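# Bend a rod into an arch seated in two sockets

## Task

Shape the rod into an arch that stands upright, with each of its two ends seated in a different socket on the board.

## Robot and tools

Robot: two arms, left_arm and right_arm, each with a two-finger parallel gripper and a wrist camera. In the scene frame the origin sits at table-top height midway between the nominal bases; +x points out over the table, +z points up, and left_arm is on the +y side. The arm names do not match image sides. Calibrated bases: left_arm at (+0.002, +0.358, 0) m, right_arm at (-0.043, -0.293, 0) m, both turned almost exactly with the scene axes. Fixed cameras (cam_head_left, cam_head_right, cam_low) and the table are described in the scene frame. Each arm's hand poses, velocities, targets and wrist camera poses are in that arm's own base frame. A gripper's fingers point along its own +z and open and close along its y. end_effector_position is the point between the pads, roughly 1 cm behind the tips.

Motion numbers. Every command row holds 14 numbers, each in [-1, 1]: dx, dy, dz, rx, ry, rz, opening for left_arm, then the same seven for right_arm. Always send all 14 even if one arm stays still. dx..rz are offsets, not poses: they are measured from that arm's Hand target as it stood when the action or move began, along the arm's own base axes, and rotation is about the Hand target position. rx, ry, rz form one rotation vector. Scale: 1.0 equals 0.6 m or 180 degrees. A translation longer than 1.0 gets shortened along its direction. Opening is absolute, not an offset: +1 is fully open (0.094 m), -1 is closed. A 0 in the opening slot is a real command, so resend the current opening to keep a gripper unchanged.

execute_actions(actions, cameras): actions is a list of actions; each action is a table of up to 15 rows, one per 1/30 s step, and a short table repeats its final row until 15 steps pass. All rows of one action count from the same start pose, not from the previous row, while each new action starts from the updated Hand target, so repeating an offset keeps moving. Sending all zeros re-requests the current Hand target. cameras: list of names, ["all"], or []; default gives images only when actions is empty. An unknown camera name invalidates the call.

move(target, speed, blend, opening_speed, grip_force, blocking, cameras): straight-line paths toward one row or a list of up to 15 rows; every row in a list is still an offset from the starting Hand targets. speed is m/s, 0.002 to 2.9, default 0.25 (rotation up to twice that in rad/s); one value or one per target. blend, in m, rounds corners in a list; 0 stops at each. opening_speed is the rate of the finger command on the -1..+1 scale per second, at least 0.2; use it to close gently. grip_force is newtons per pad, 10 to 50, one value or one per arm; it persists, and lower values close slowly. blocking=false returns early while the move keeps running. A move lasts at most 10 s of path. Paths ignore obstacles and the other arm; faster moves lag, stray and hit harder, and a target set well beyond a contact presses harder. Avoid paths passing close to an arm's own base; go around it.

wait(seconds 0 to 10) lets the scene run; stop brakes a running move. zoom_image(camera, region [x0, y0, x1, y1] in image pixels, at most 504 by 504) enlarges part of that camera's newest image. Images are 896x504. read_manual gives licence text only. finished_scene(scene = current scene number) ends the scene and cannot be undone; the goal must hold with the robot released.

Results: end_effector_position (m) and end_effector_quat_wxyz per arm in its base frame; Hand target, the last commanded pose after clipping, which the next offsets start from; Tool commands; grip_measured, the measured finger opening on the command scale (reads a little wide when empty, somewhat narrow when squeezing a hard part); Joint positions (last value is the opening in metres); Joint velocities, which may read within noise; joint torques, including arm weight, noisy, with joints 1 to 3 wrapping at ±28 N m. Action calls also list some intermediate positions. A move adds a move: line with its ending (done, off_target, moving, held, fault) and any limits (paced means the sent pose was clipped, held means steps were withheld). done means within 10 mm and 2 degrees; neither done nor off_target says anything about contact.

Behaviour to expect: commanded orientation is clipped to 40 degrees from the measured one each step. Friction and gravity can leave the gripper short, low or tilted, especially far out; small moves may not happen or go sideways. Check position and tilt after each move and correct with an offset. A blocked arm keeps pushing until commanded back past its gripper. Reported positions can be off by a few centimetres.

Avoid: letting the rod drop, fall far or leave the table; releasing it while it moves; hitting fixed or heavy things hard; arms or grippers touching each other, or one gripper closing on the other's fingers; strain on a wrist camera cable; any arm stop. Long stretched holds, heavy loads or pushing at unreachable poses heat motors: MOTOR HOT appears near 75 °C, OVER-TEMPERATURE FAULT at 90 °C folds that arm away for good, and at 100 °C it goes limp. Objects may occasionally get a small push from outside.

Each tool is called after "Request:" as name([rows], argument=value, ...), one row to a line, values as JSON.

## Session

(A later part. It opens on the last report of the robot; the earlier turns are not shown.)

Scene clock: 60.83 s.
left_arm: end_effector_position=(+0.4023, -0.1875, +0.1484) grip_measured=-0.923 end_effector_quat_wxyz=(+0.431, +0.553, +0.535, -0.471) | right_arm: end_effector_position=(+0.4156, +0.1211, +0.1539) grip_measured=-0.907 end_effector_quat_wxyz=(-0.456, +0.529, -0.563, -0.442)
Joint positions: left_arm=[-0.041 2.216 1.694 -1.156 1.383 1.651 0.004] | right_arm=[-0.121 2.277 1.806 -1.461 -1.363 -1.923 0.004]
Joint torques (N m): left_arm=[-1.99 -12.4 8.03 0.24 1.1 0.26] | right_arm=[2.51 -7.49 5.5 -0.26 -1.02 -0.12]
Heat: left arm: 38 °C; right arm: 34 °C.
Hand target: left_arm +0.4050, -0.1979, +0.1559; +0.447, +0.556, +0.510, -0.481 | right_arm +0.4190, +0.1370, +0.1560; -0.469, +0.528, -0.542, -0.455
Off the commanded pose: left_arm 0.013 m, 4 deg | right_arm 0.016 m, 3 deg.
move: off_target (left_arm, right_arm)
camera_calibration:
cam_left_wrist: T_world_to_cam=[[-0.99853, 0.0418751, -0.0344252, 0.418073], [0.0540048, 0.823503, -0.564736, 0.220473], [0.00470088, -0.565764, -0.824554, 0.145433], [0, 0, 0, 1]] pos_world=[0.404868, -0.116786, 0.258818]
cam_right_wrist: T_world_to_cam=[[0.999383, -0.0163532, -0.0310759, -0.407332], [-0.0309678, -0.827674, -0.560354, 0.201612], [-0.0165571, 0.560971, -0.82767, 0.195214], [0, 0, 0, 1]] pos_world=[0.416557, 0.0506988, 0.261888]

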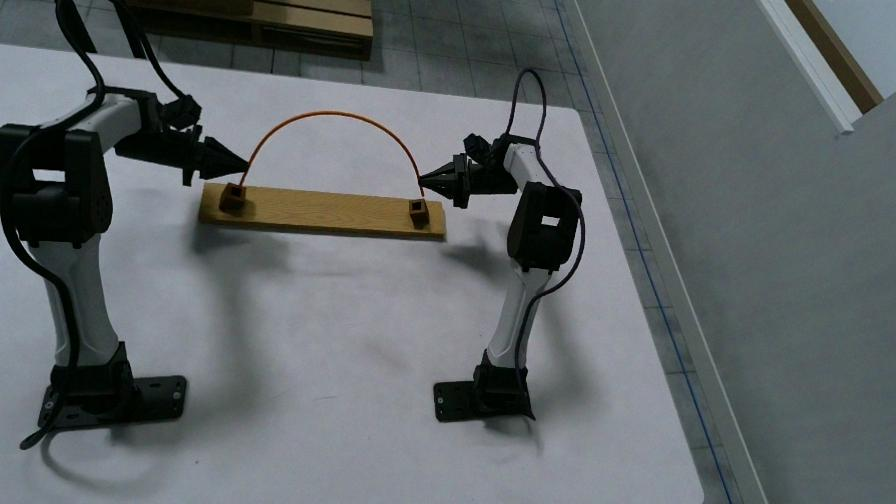

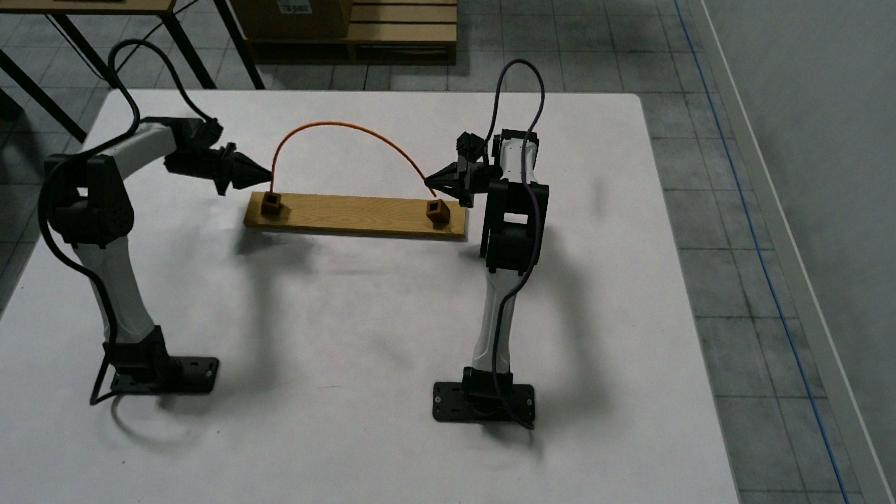

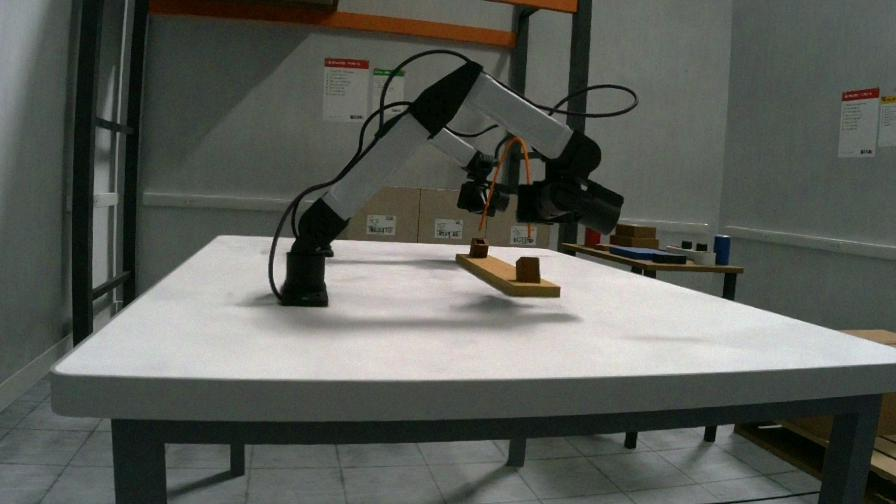

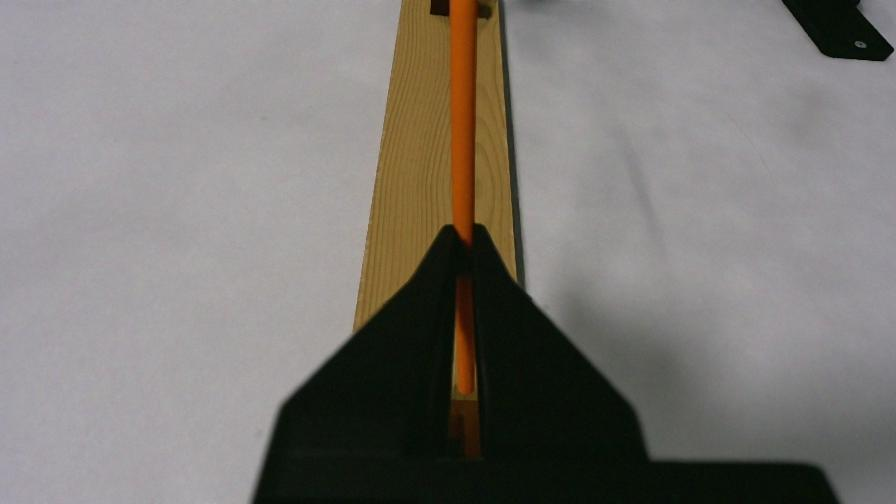

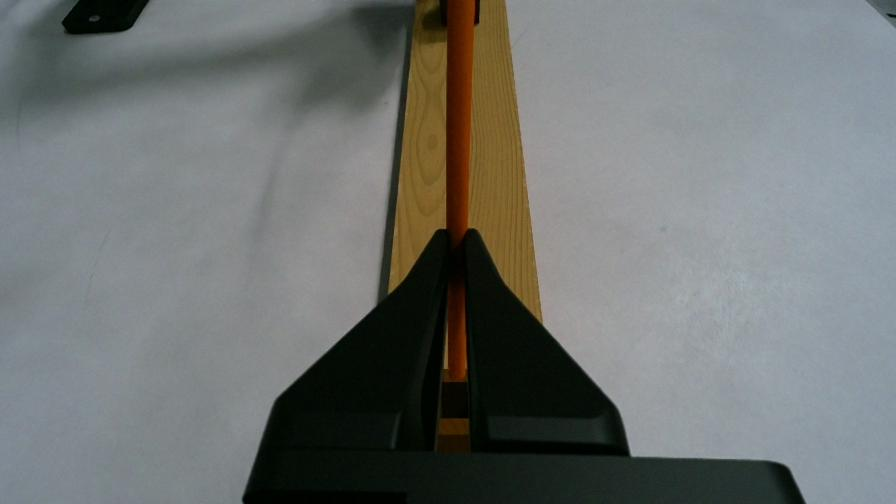

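Request:
move(target=[0.015,0.018,-0.0267,0,0,0,-1,0.0017,0.005,-0.0367,0,0,0,-1], cameras=["all"], speed=0.06)

Request:
zoom_image(camera="cam_left_wrist", region=[400, 330, 530, 480])

Request:
zoom_image(camera="cam_right_wrist", region=[390, 330, 520, 480])

Request:
zoom_image(camera="cam_head_left", region=[190, 90, 480, 260])

Request:
zoom_image(camera="cam_head_right", region=[200, 90, 490, 260])

Request:
zoom_image(camera="cam_low", region=[440, 120, 640, 310])

Scene clock: 74.03 s.
left_arm: end_effector_position=(+0.4140, -0.1798, +0.1334) grip_measured=-0.924 end_effector_quat_wxyz=(+0.441, +0.561, +0.526, -0.462) | right_arm: end_effector_position=(+0.4209, +0.1235, +0.1357) grip_measured=-0.907 end_effector_quat_wxyz=(-0.462, +0.537, -0.555, -0.436)
Joint positions: left_arm=[-0.021 2.298 1.766 -1.221 1.384 1.766 0.004] | right_arm=[-0.113 2.309 1.789 -1.385 -1.365 -1.922 0.004]
Joint torques (N m): left_arm=[-1.4 -12.98 7.82 -0.31 1.05 0.24] | right_arm=[2.54 -7.98 3.62 -0.16 -1.04 0]
Heat: left arm: 39 °C; right arm: 36 °C.
Hand target: left_arm +0.4140, -0.1871, +0.1399; +0.447, +0.556, +0.510, -0.481 | right_arm +0.4200, +0.1401, +0.1341; -0.469, +0.528, -0.542, -0.455
Off the commanded pose: left_arm 0.010 m, 3 deg | right_arm 0.017 m, 3 deg.
move: off_target (left_arm, right_arm)
camera_calibration:
cam_left_wrist: T_world_to_cam=[[-0.996488, 0.0431539, -0.0717555, 0.433378], [0.076321, 0.820605, -0.566377, 0.195499], [0.0344415, -0.569864, -0.821017, 0.123815], [0, 0, 0, 1]] pos_world=[0.412671, -0.108572, 0.243478]
cam_right_wrist: T_world_to_cam=[[0.999941, -0.0100121, -0.00425249, -0.417812], [-0.0106762, -0.828398, -0.560039, 0.185114], [0.00208443, 0.560051, -0.828455, 0.171366], [0, 0, 0, 1]] pos_world=[0.419407, 0.0531908, 0.243863]

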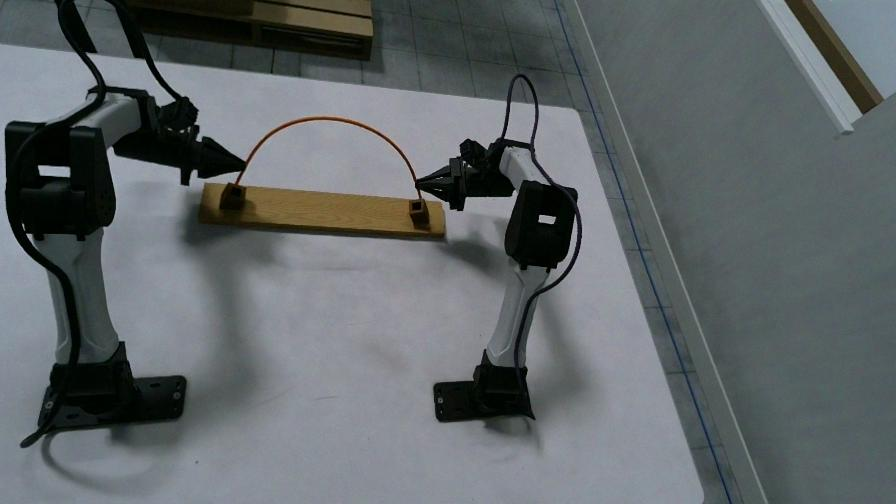

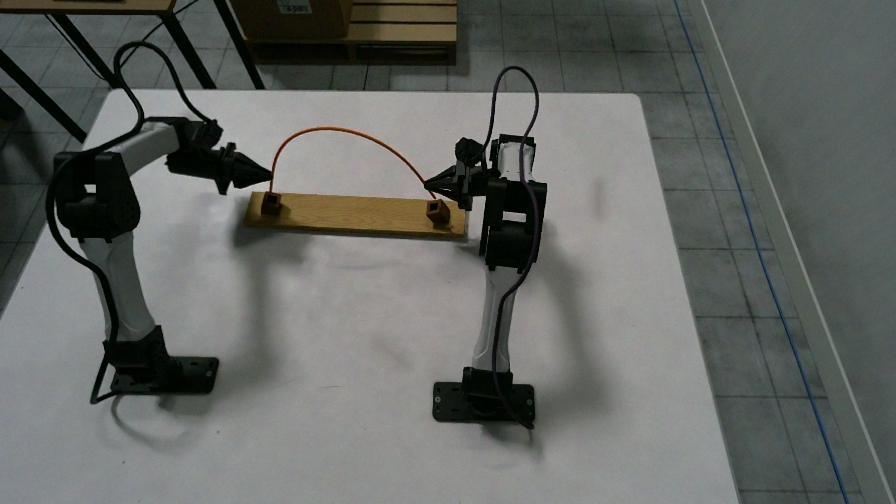

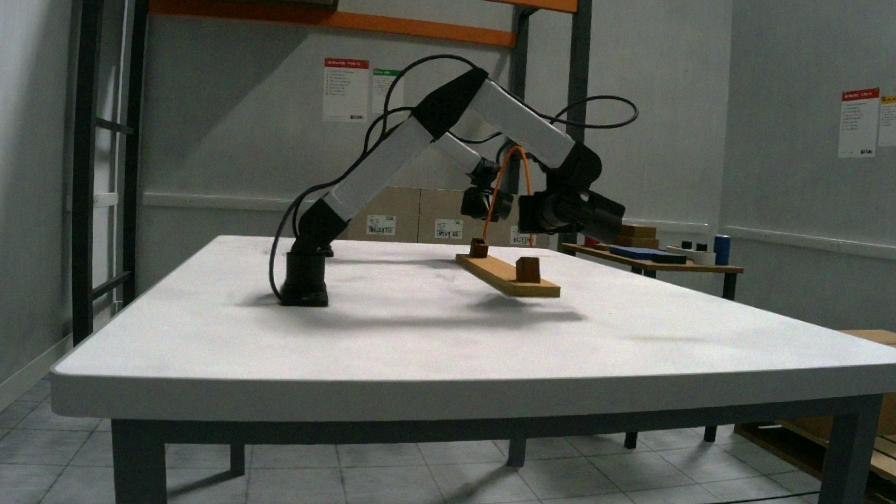

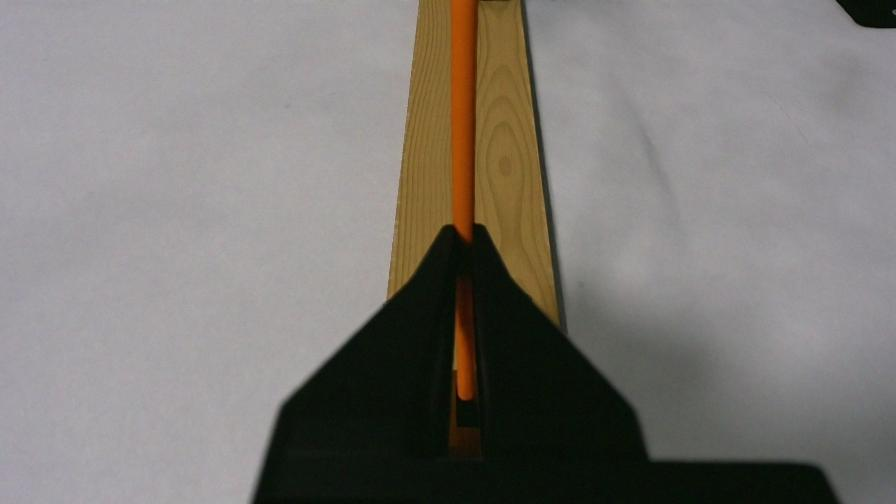

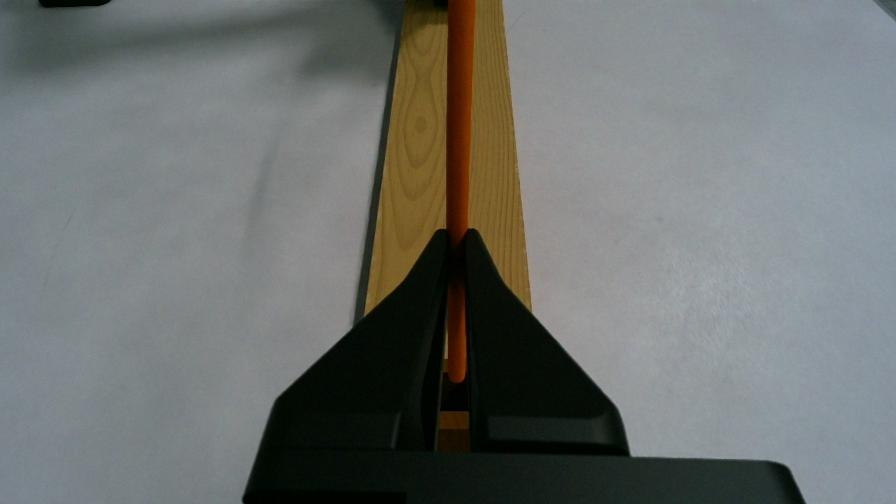

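Scaled by 3.360 from the camera's 896x504 image, which has a finer 1280x720 frame.

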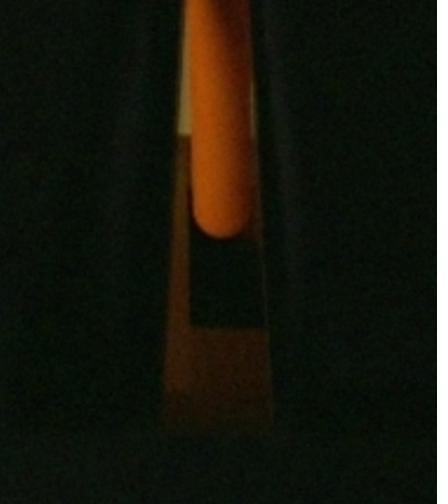

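Scaled by 3.360 from the camera's 896x504 image, which has a finer 1280x720 frame.

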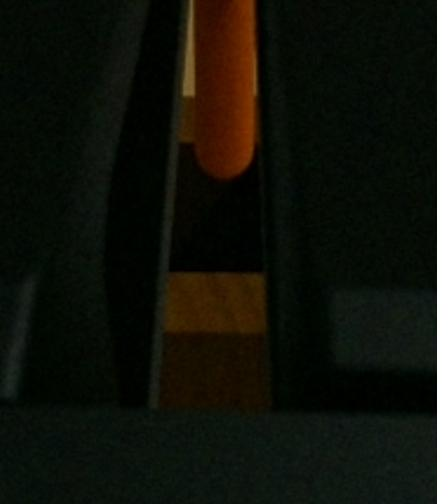

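Scaled by 1.738 from the camera's 896x504 image, which has a finer 1280x720 frame.

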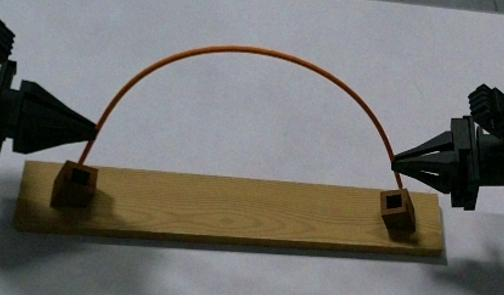

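Scaled by 1.738 from the camera's 896x504 image, which has a finer 1280x720 frame.

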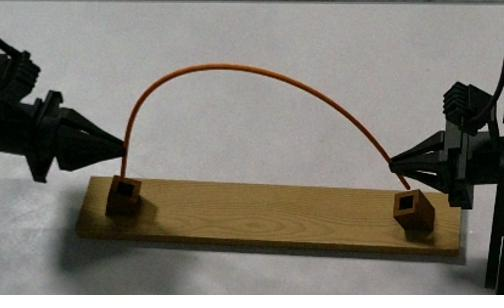

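Scaled by 2.520 from the camera's 896x504 image, which has a finer 1280x720 frame.

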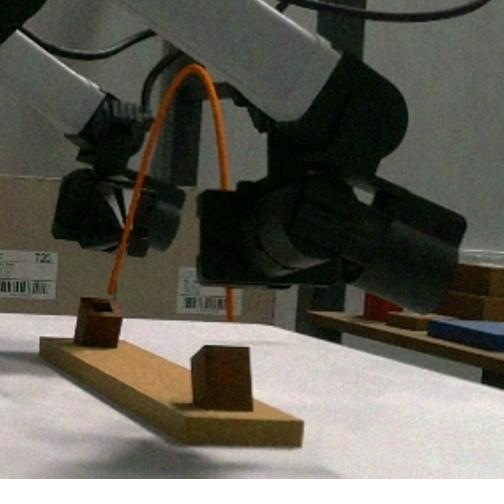

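Request:
move(target=[-0.008,0.004,-0.042,0,0,0,-1,-0.001,0.003,-0.048,0,0,0,-1], cameras=["all"], speed=0.05)

Request:
zoom_image(camera="cam_left_wrist", region=[400, 330, 530, 480])

Request:
zoom_image(camera="cam_right_wrist", region=[390, 330, 520, 480])

Request:
zoom_image(camera="cam_head_left", region=[190, 90, 480, 260])

Request:
zoom_image(camera="cam_head_right", region=[200, 90, 490, 260])

Request:
zoom_image(camera="cam_low", region=[440, 120, 640, 310])

Scene clock: 80.03 s.
left_arm: end_effector_position=(+0.4131, -0.1781, +0.1147) grip_measured=-0.925 end_effector_quat_wxyz=(+0.444, +0.566, +0.519, -0.461) | right_arm: end_effector_position=(+0.4213, +0.1246, +0.1064) grip_measured=-0.907 end_effector_quat_wxyz=(-0.462, +0.536, -0.555, -0.436)
Joint positions: left_arm=[-0.017 2.341 1.757 -1.227 1.384 1.84 0.004] | right_arm=[-0.111 2.345 1.731 -1.278 -1.366 -1.909 0.004]
Joint torques (N m): left_arm=[-1.26 -13.16 5.39 -0.33 1.01 0.28] | right_arm=[2.67 -8.12 3.52 -0.13 -1.04 -0.01]
Heat: left arm: 41 °C; right arm: 36 °C.
Hand target: left_arm +0.4092, -0.1848, +0.1147; +0.447, +0.556, +0.510, -0.481 | right_arm +0.4193, +0.1419, +0.1052; -0.469, +0.528, -0.542, -0.455
Off the commanded pose: left_arm 0.008 m, 3 deg | right_arm 0.017 m, 3 deg.
move: off_target (left_arm, right_arm)
camera_calibration:
cam_left_wrist: T_world_to_cam=[[-0.994864, 0.0519523, -0.0868721, 0.433662], [0.0922905, 0.818048, -0.567698, 0.17666], [0.0415723, -0.572799, -0.818641, 0.105783], [0, 0, 0, 1]] pos_world=[0.410733, -0.106453, 0.224561]
cam_right_wrist: T_world_to_cam=[[0.999934, -0.0104477, -0.00468175, -0.418207], [-0.0112763, -0.828039, -0.560557, 0.169909], [0.00197987, 0.560573, -0.828103, 0.146332], [0, 0, 0, 1]] pos_world=[0.419806, 0.0542925, 0.214464]

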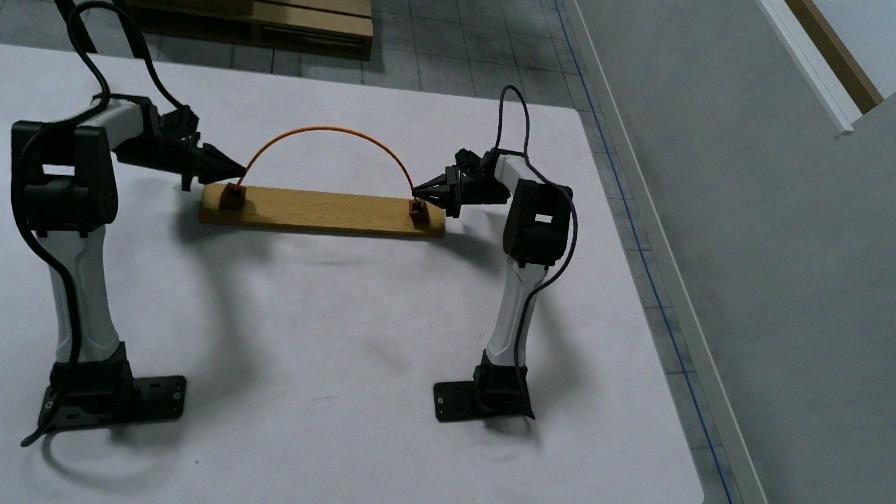

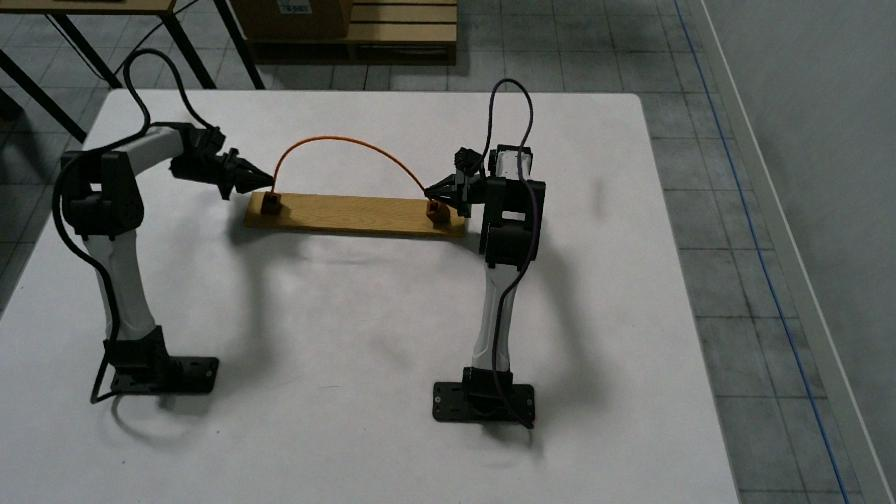

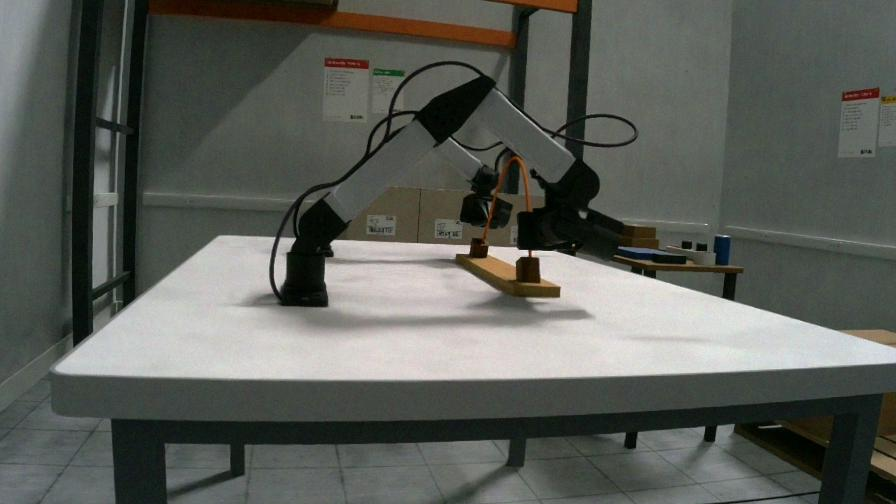

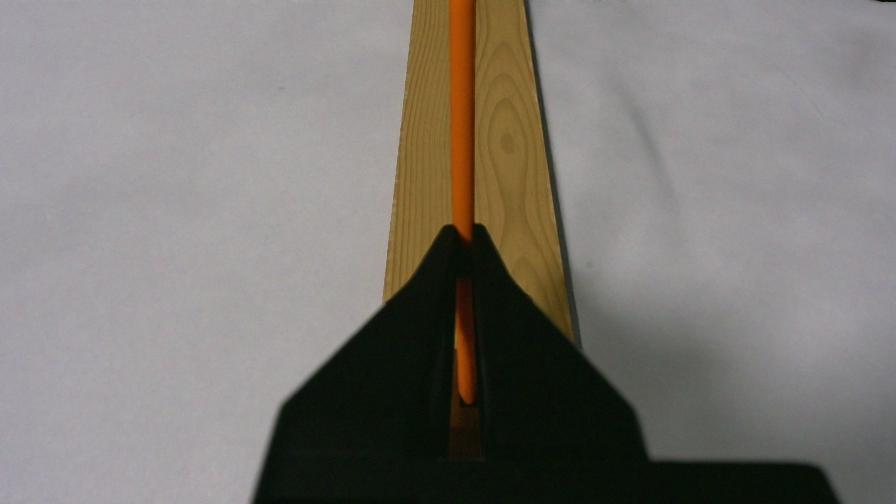

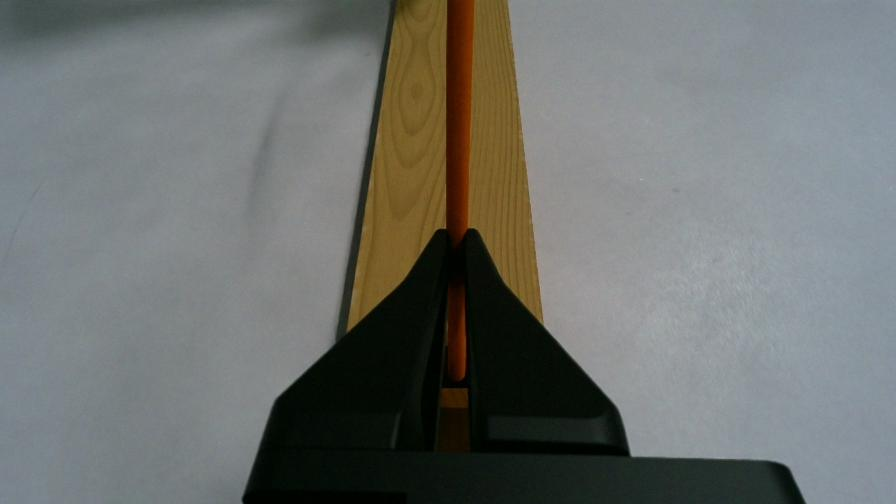

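Scaled by 3.360 from the camera's 896x504 image, which has a finer 1280x720 frame.

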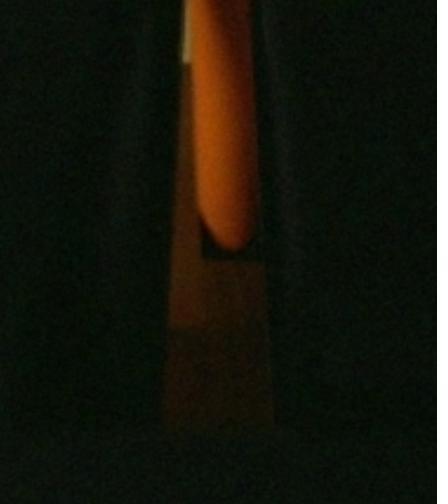

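Scaled by 3.360 from the camera's 896x504 image, which has a finer 1280x720 frame.

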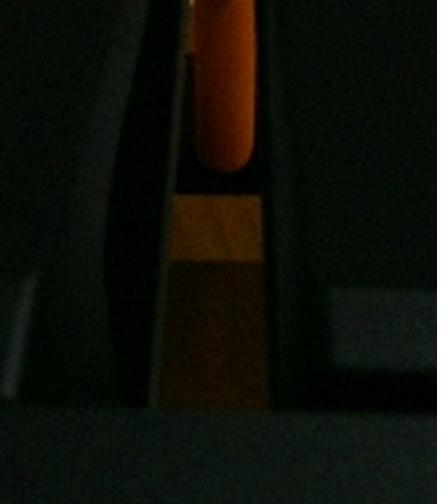

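Scaled by 1.738 from the camera's 896x504 image, which has a finer 1280x720 frame.

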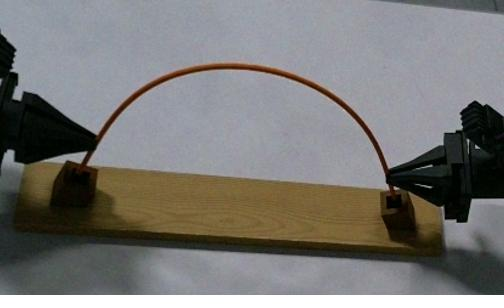

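Scaled by 1.738 from the camera's 896x504 image, which has a finer 1280x720 frame.

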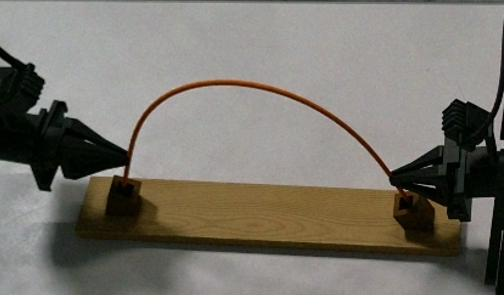

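Scaled by 2.520 from the camera's 896x504 image, which has a finer 1280x720 frame.

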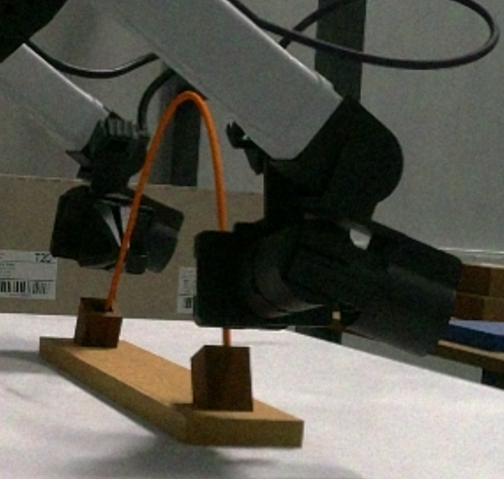

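Request:
move(target=[-0.013,0,0.003,0,0,0,-1,0,0,0,0,0,0,-1], cameras=["cam_left_wrist","cam_head_left","cam_head_right"], speed=0.05)

Request:
zoom_image(camera="cam_left_wrist", region=[400, 330, 530, 480])

Request:
zoom_image(camera="cam_head_right", region=[230, 150, 330, 230])

Scene clock: 84.17 s.
left_arm: end_effector_position=(+0.4064, -0.1780, +0.1074) grip_measured=-0.925 end_effector_quat_wxyz=(+0.439, +0.563, +0.522, -0.467) | right_arm: end_effector_position=(+0.4225, +0.1244, +0.1060) grip_measured=-0.907 end_effector_quat_wxyz=(-0.463, +0.536, -0.556, -0.435)
Joint positions: left_arm=[-0.017 2.341 1.722 -1.227 1.384 1.857 0.004] | right_arm=[-0.111 2.345 1.731 -1.266 -1.367 -1.899 0.004]
Joint torques (N m): left_arm=[-1.33 -15.56 4.82 -0.41 1 0.27] | right_arm=[2.65 -8.39 3.17 -0.11 -1.04 -0.01]
Heat: left arm: 42 °C; right arm: 37 °C.
Hand target: left_arm +0.4014, -0.1848, +0.1165; +0.447, +0.556, +0.510, -0.481 | right_arm +0.4194, +0.1420, +0.1052; -0.469, +0.528, -0.542, -0.455
Off the commanded pose: left_arm 0.012 m, 2 deg | right_arm 0.018 m, 3 deg.
move: off_target (left_arm, right_arm)
camera_calibration:
cam_left_wrist: T_world_to_cam=[[-0.996028, 0.0551257, -0.0699257, 0.425614], [0.085235, 0.817446, -0.569663, 0.176008], [0.0257575, -0.573361, -0.818898, 0.10655], [0, 0, 0, 1]] pos_world=[0.406177, -0.106248, 0.21728]
Images, in order (width x height): cam_head_left 896x504, cam_head_right 896x504, cam_left_wrist 896x504.

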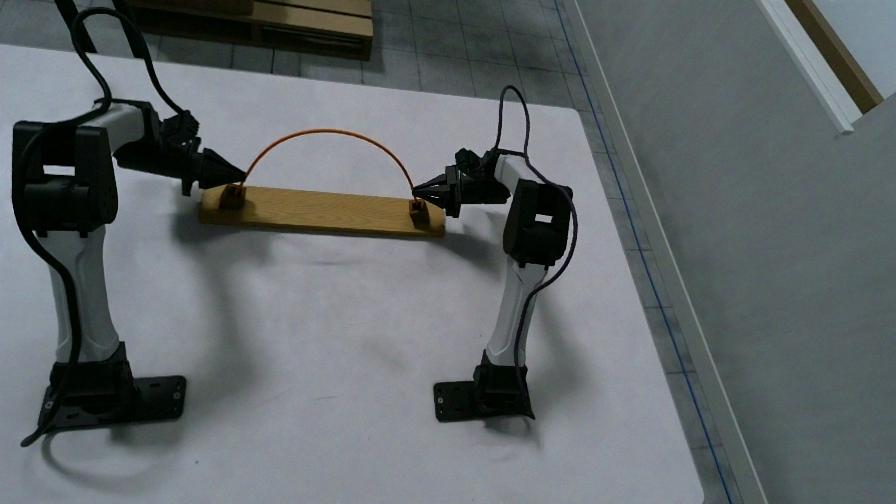

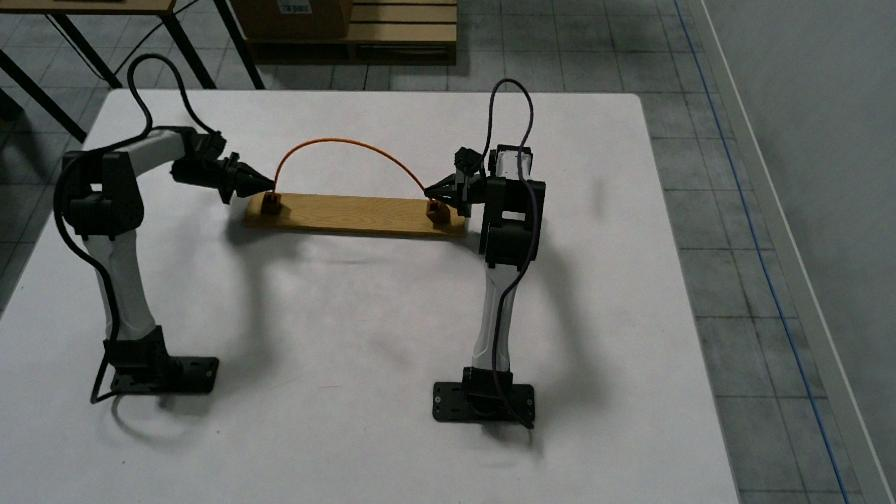

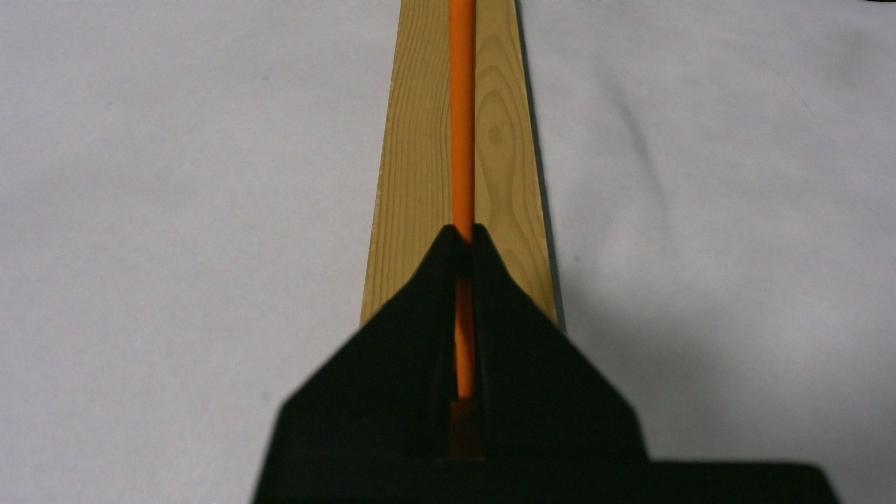

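Scaled by 3.360 from the camera's 896x504 image, which has a finer 1280x720 frame.

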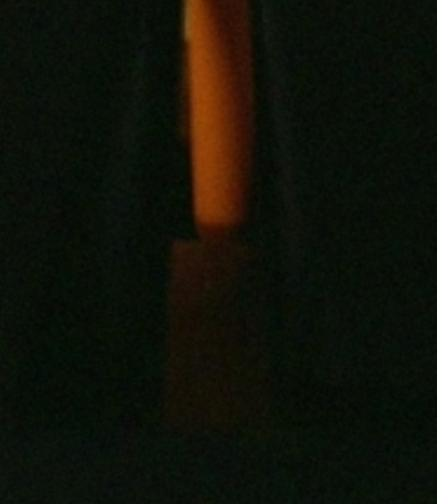

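Scaled by 5.040 from the camera's 896x504 image, which has a finer 1280x720 frame.

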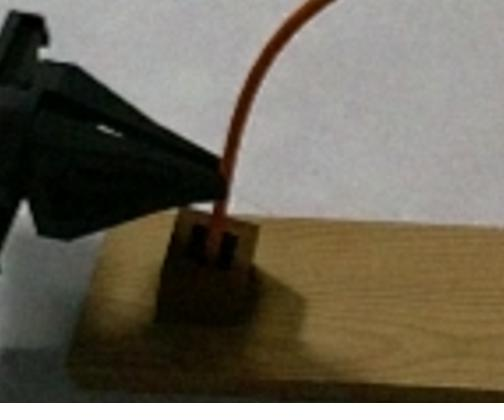

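Request:
move(target=[0.004,0.002,-0.042,0,0,0,-1,0,-0.002,-0.04,0,0,0,-1], cameras=["cam_left_wrist","cam_right_wrist","cam_head_left","cam_head_right","cam_low"], speed=0.05)

Request:
zoom_image(camera="cam_low", region=[440, 120, 640, 310])

Request:
zoom_image(camera="cam_head_right", region=[230, 150, 330, 230])

Request:
zoom_image(camera="cam_head_left", region=[380, 160, 480, 250])

Scene clock: 87.33 s.
left_arm: end_effector_position=(+0.4051, -0.1767, +0.0914) grip_measured=-0.925 end_effector_quat_wxyz=(+0.437, +0.561, +0.523, -0.470) | right_arm: end_effector_position=(+0.4217, +0.1245, +0.0842) grip_measured=-0.907 end_effector_quat_wxyz=(-0.461, +0.534, -0.557, -0.438)
Joint positions: left_arm=[-0.014 2.378 1.714 -1.224 1.384 1.891 0.004] | right_arm=[-0.111 2.382 1.702 -1.211 -1.367 -1.902 0.004]
Joint torques (N m): left_arm=[-1.33 -13.37 5.03 -0.16 0.98 0.25] | right_arm=[2.43 -7.92 3.34 -0.12 -1.03 -0.07]
Heat: left arm: 43 °C; right arm: 38 °C.
Hand target: left_arm +0.4038, -0.1836, +0.0913; +0.447, +0.556, +0.510, -0.481 | right_arm +0.4194, +0.1407, +0.0813; -0.469, +0.528, -0.542, -0.455
Off the commanded pose: left_arm 0.007 m, 2 deg | right_arm 0.017 m, 3 deg.
move: off_target (right_arm)
camera_calibration:
cam_left_wrist: T_world_to_cam=[[-0.996475, 0.0578927, -0.0607121, 0.422843], [0.0822607, 0.816253, -0.571807, 0.167082], [0.0164531, -0.574786, -0.818139, 0.0976363], [0, 0, 0, 1]] pos_world=[0.406001, -0.104741, 0.20109]
cam_right_wrist: T_world_to_cam=[[0.999871, -0.0121067, -0.0105697, -0.417955], [-0.0159525, -0.827495, -0.561246, 0.15933], [-0.00195155, 0.561343, -0.827581, 0.129491], [0, 0, 0, 1]] pos_world=[0.420695, 0.0540959, 0.19217]

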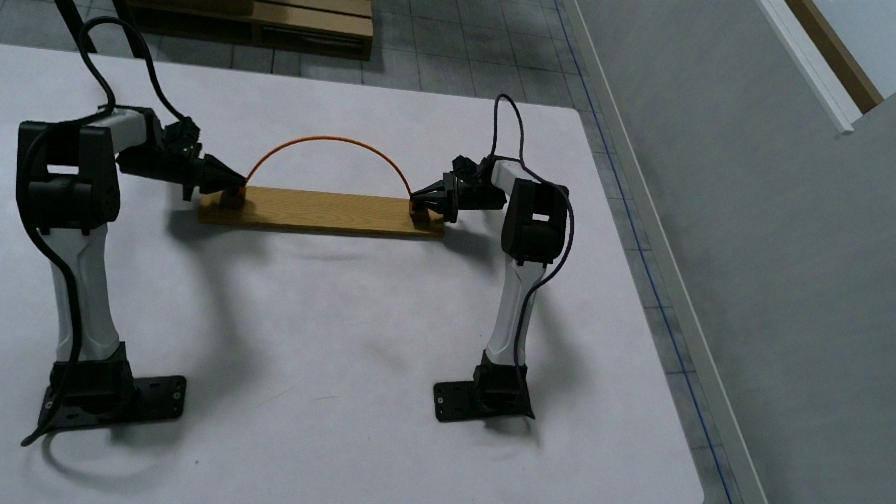

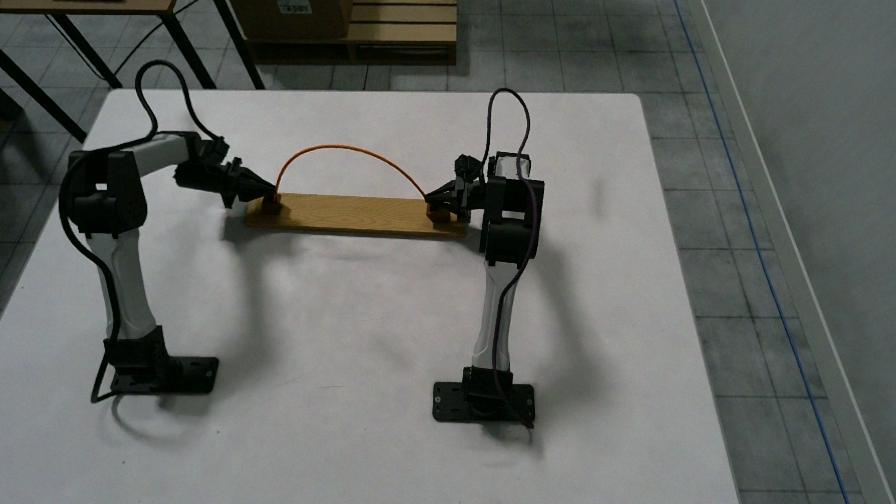

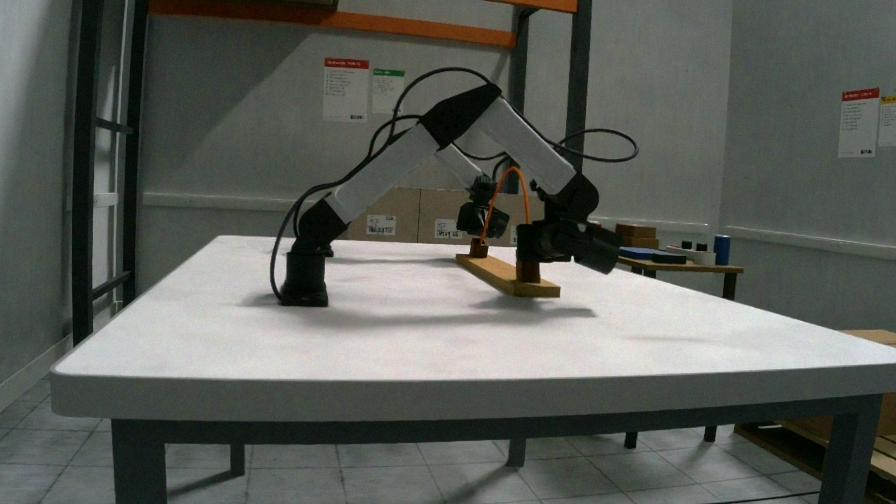

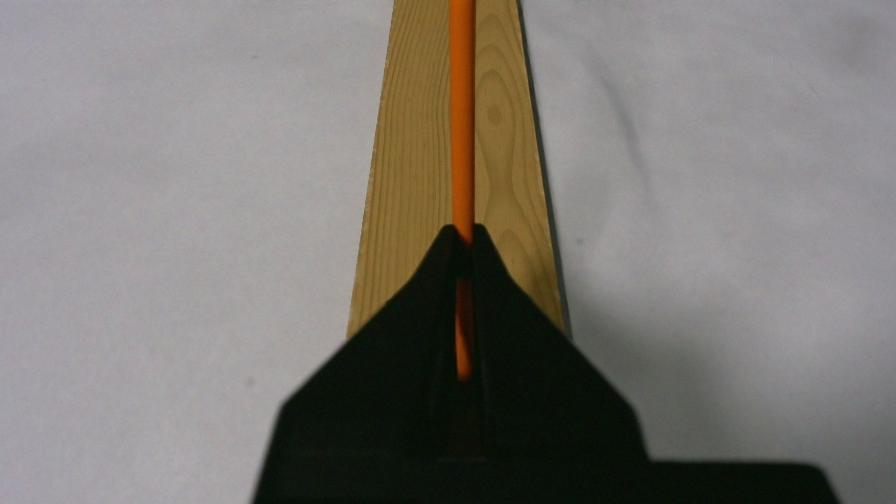

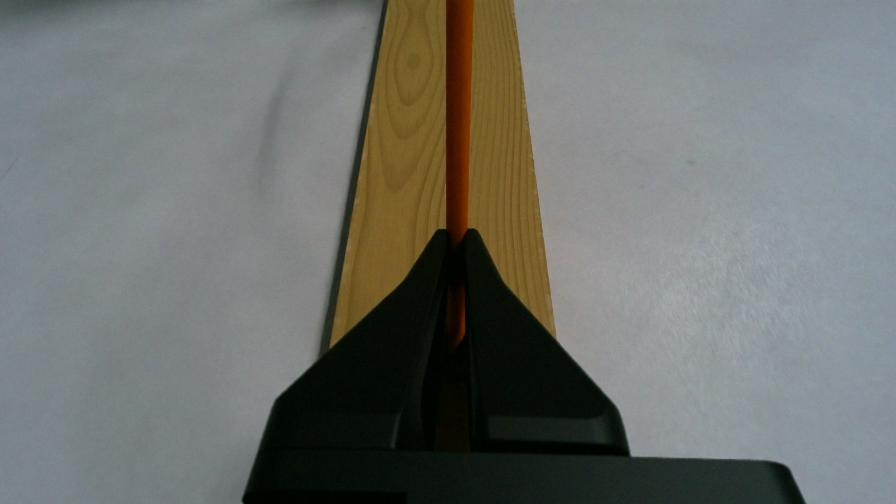

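Scaled by 2.520 from the camera's 896x504 image, which has a finer 1280x720 frame.

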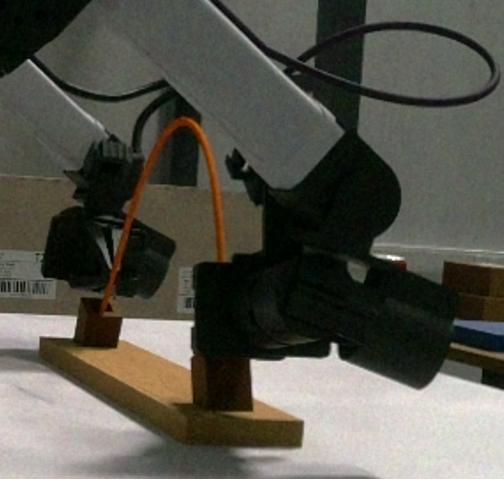

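Scaled by 5.040 from the camera's 896x504 image, which has a finer 1280x720 frame.

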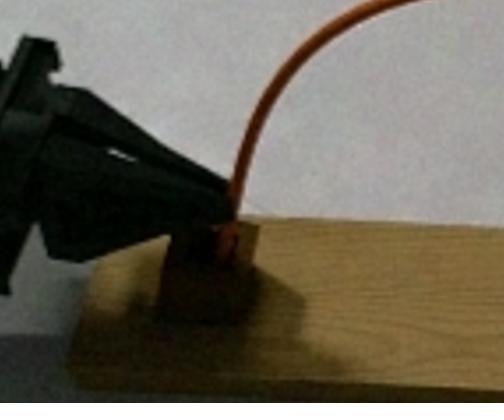

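Scaled by 5.040 from the camera's 896x504 image, which has a finer 1280x720 frame.

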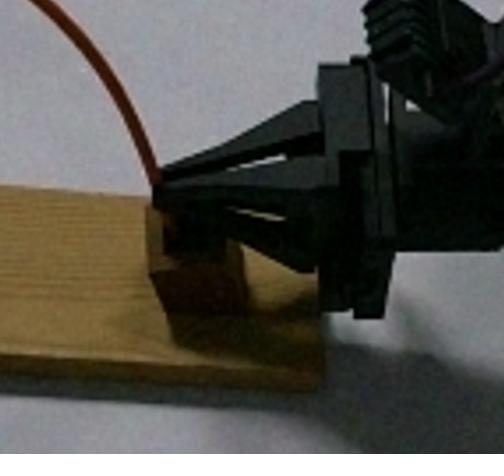

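Request:
move(target=[0.003,0.0,-0.017,0,0,0,-1,0,-0.006,-0.005,0,0,0,-1], cameras=[], speed=0.05)

Scene clock: 89.23 s.
left_arm: end_effector_position=(+0.4061, -0.1772, +0.0869) grip_measured=-0.925 end_effector_quat_wxyz=(+0.440, +0.556, +0.522, -0.475) | right_arm: end_effector_position=(+0.4221, +0.1237, +0.0826) grip_measured=-0.907 end_effector_quat_wxyz=(-0.464, +0.535, -0.555, -0.436)
Joint positions: left_arm=[-0.014 2.395 1.714 -1.217 1.399 1.896 0.004] | right_arm=[-0.113 2.388 1.702 -1.21 -1.371 -1.915 0.004]
Joint torques (N m): left_arm=[-1.33 -12.51 5.29 -0.08 0.83 0.28] | right_arm=[1.92 -7.53 3.75 -0.28 -0.97 -0.12]
Heat: left arm: 43 °C; right arm: 38 °C.
Hand target: left_arm +0.4056, -0.1836, +0.0811; +0.447, +0.556, +0.510, -0.481 | right_arm +0.4194, +0.1370, +0.0782; -0.469, +0.528, -0.542, -0.455
Off the commanded pose: left_arm 0.009 m, 2 deg | right_arm 0.014 m, 3 deg.
move: off_target (right_arm)
No camera images: "cameras" was empty.


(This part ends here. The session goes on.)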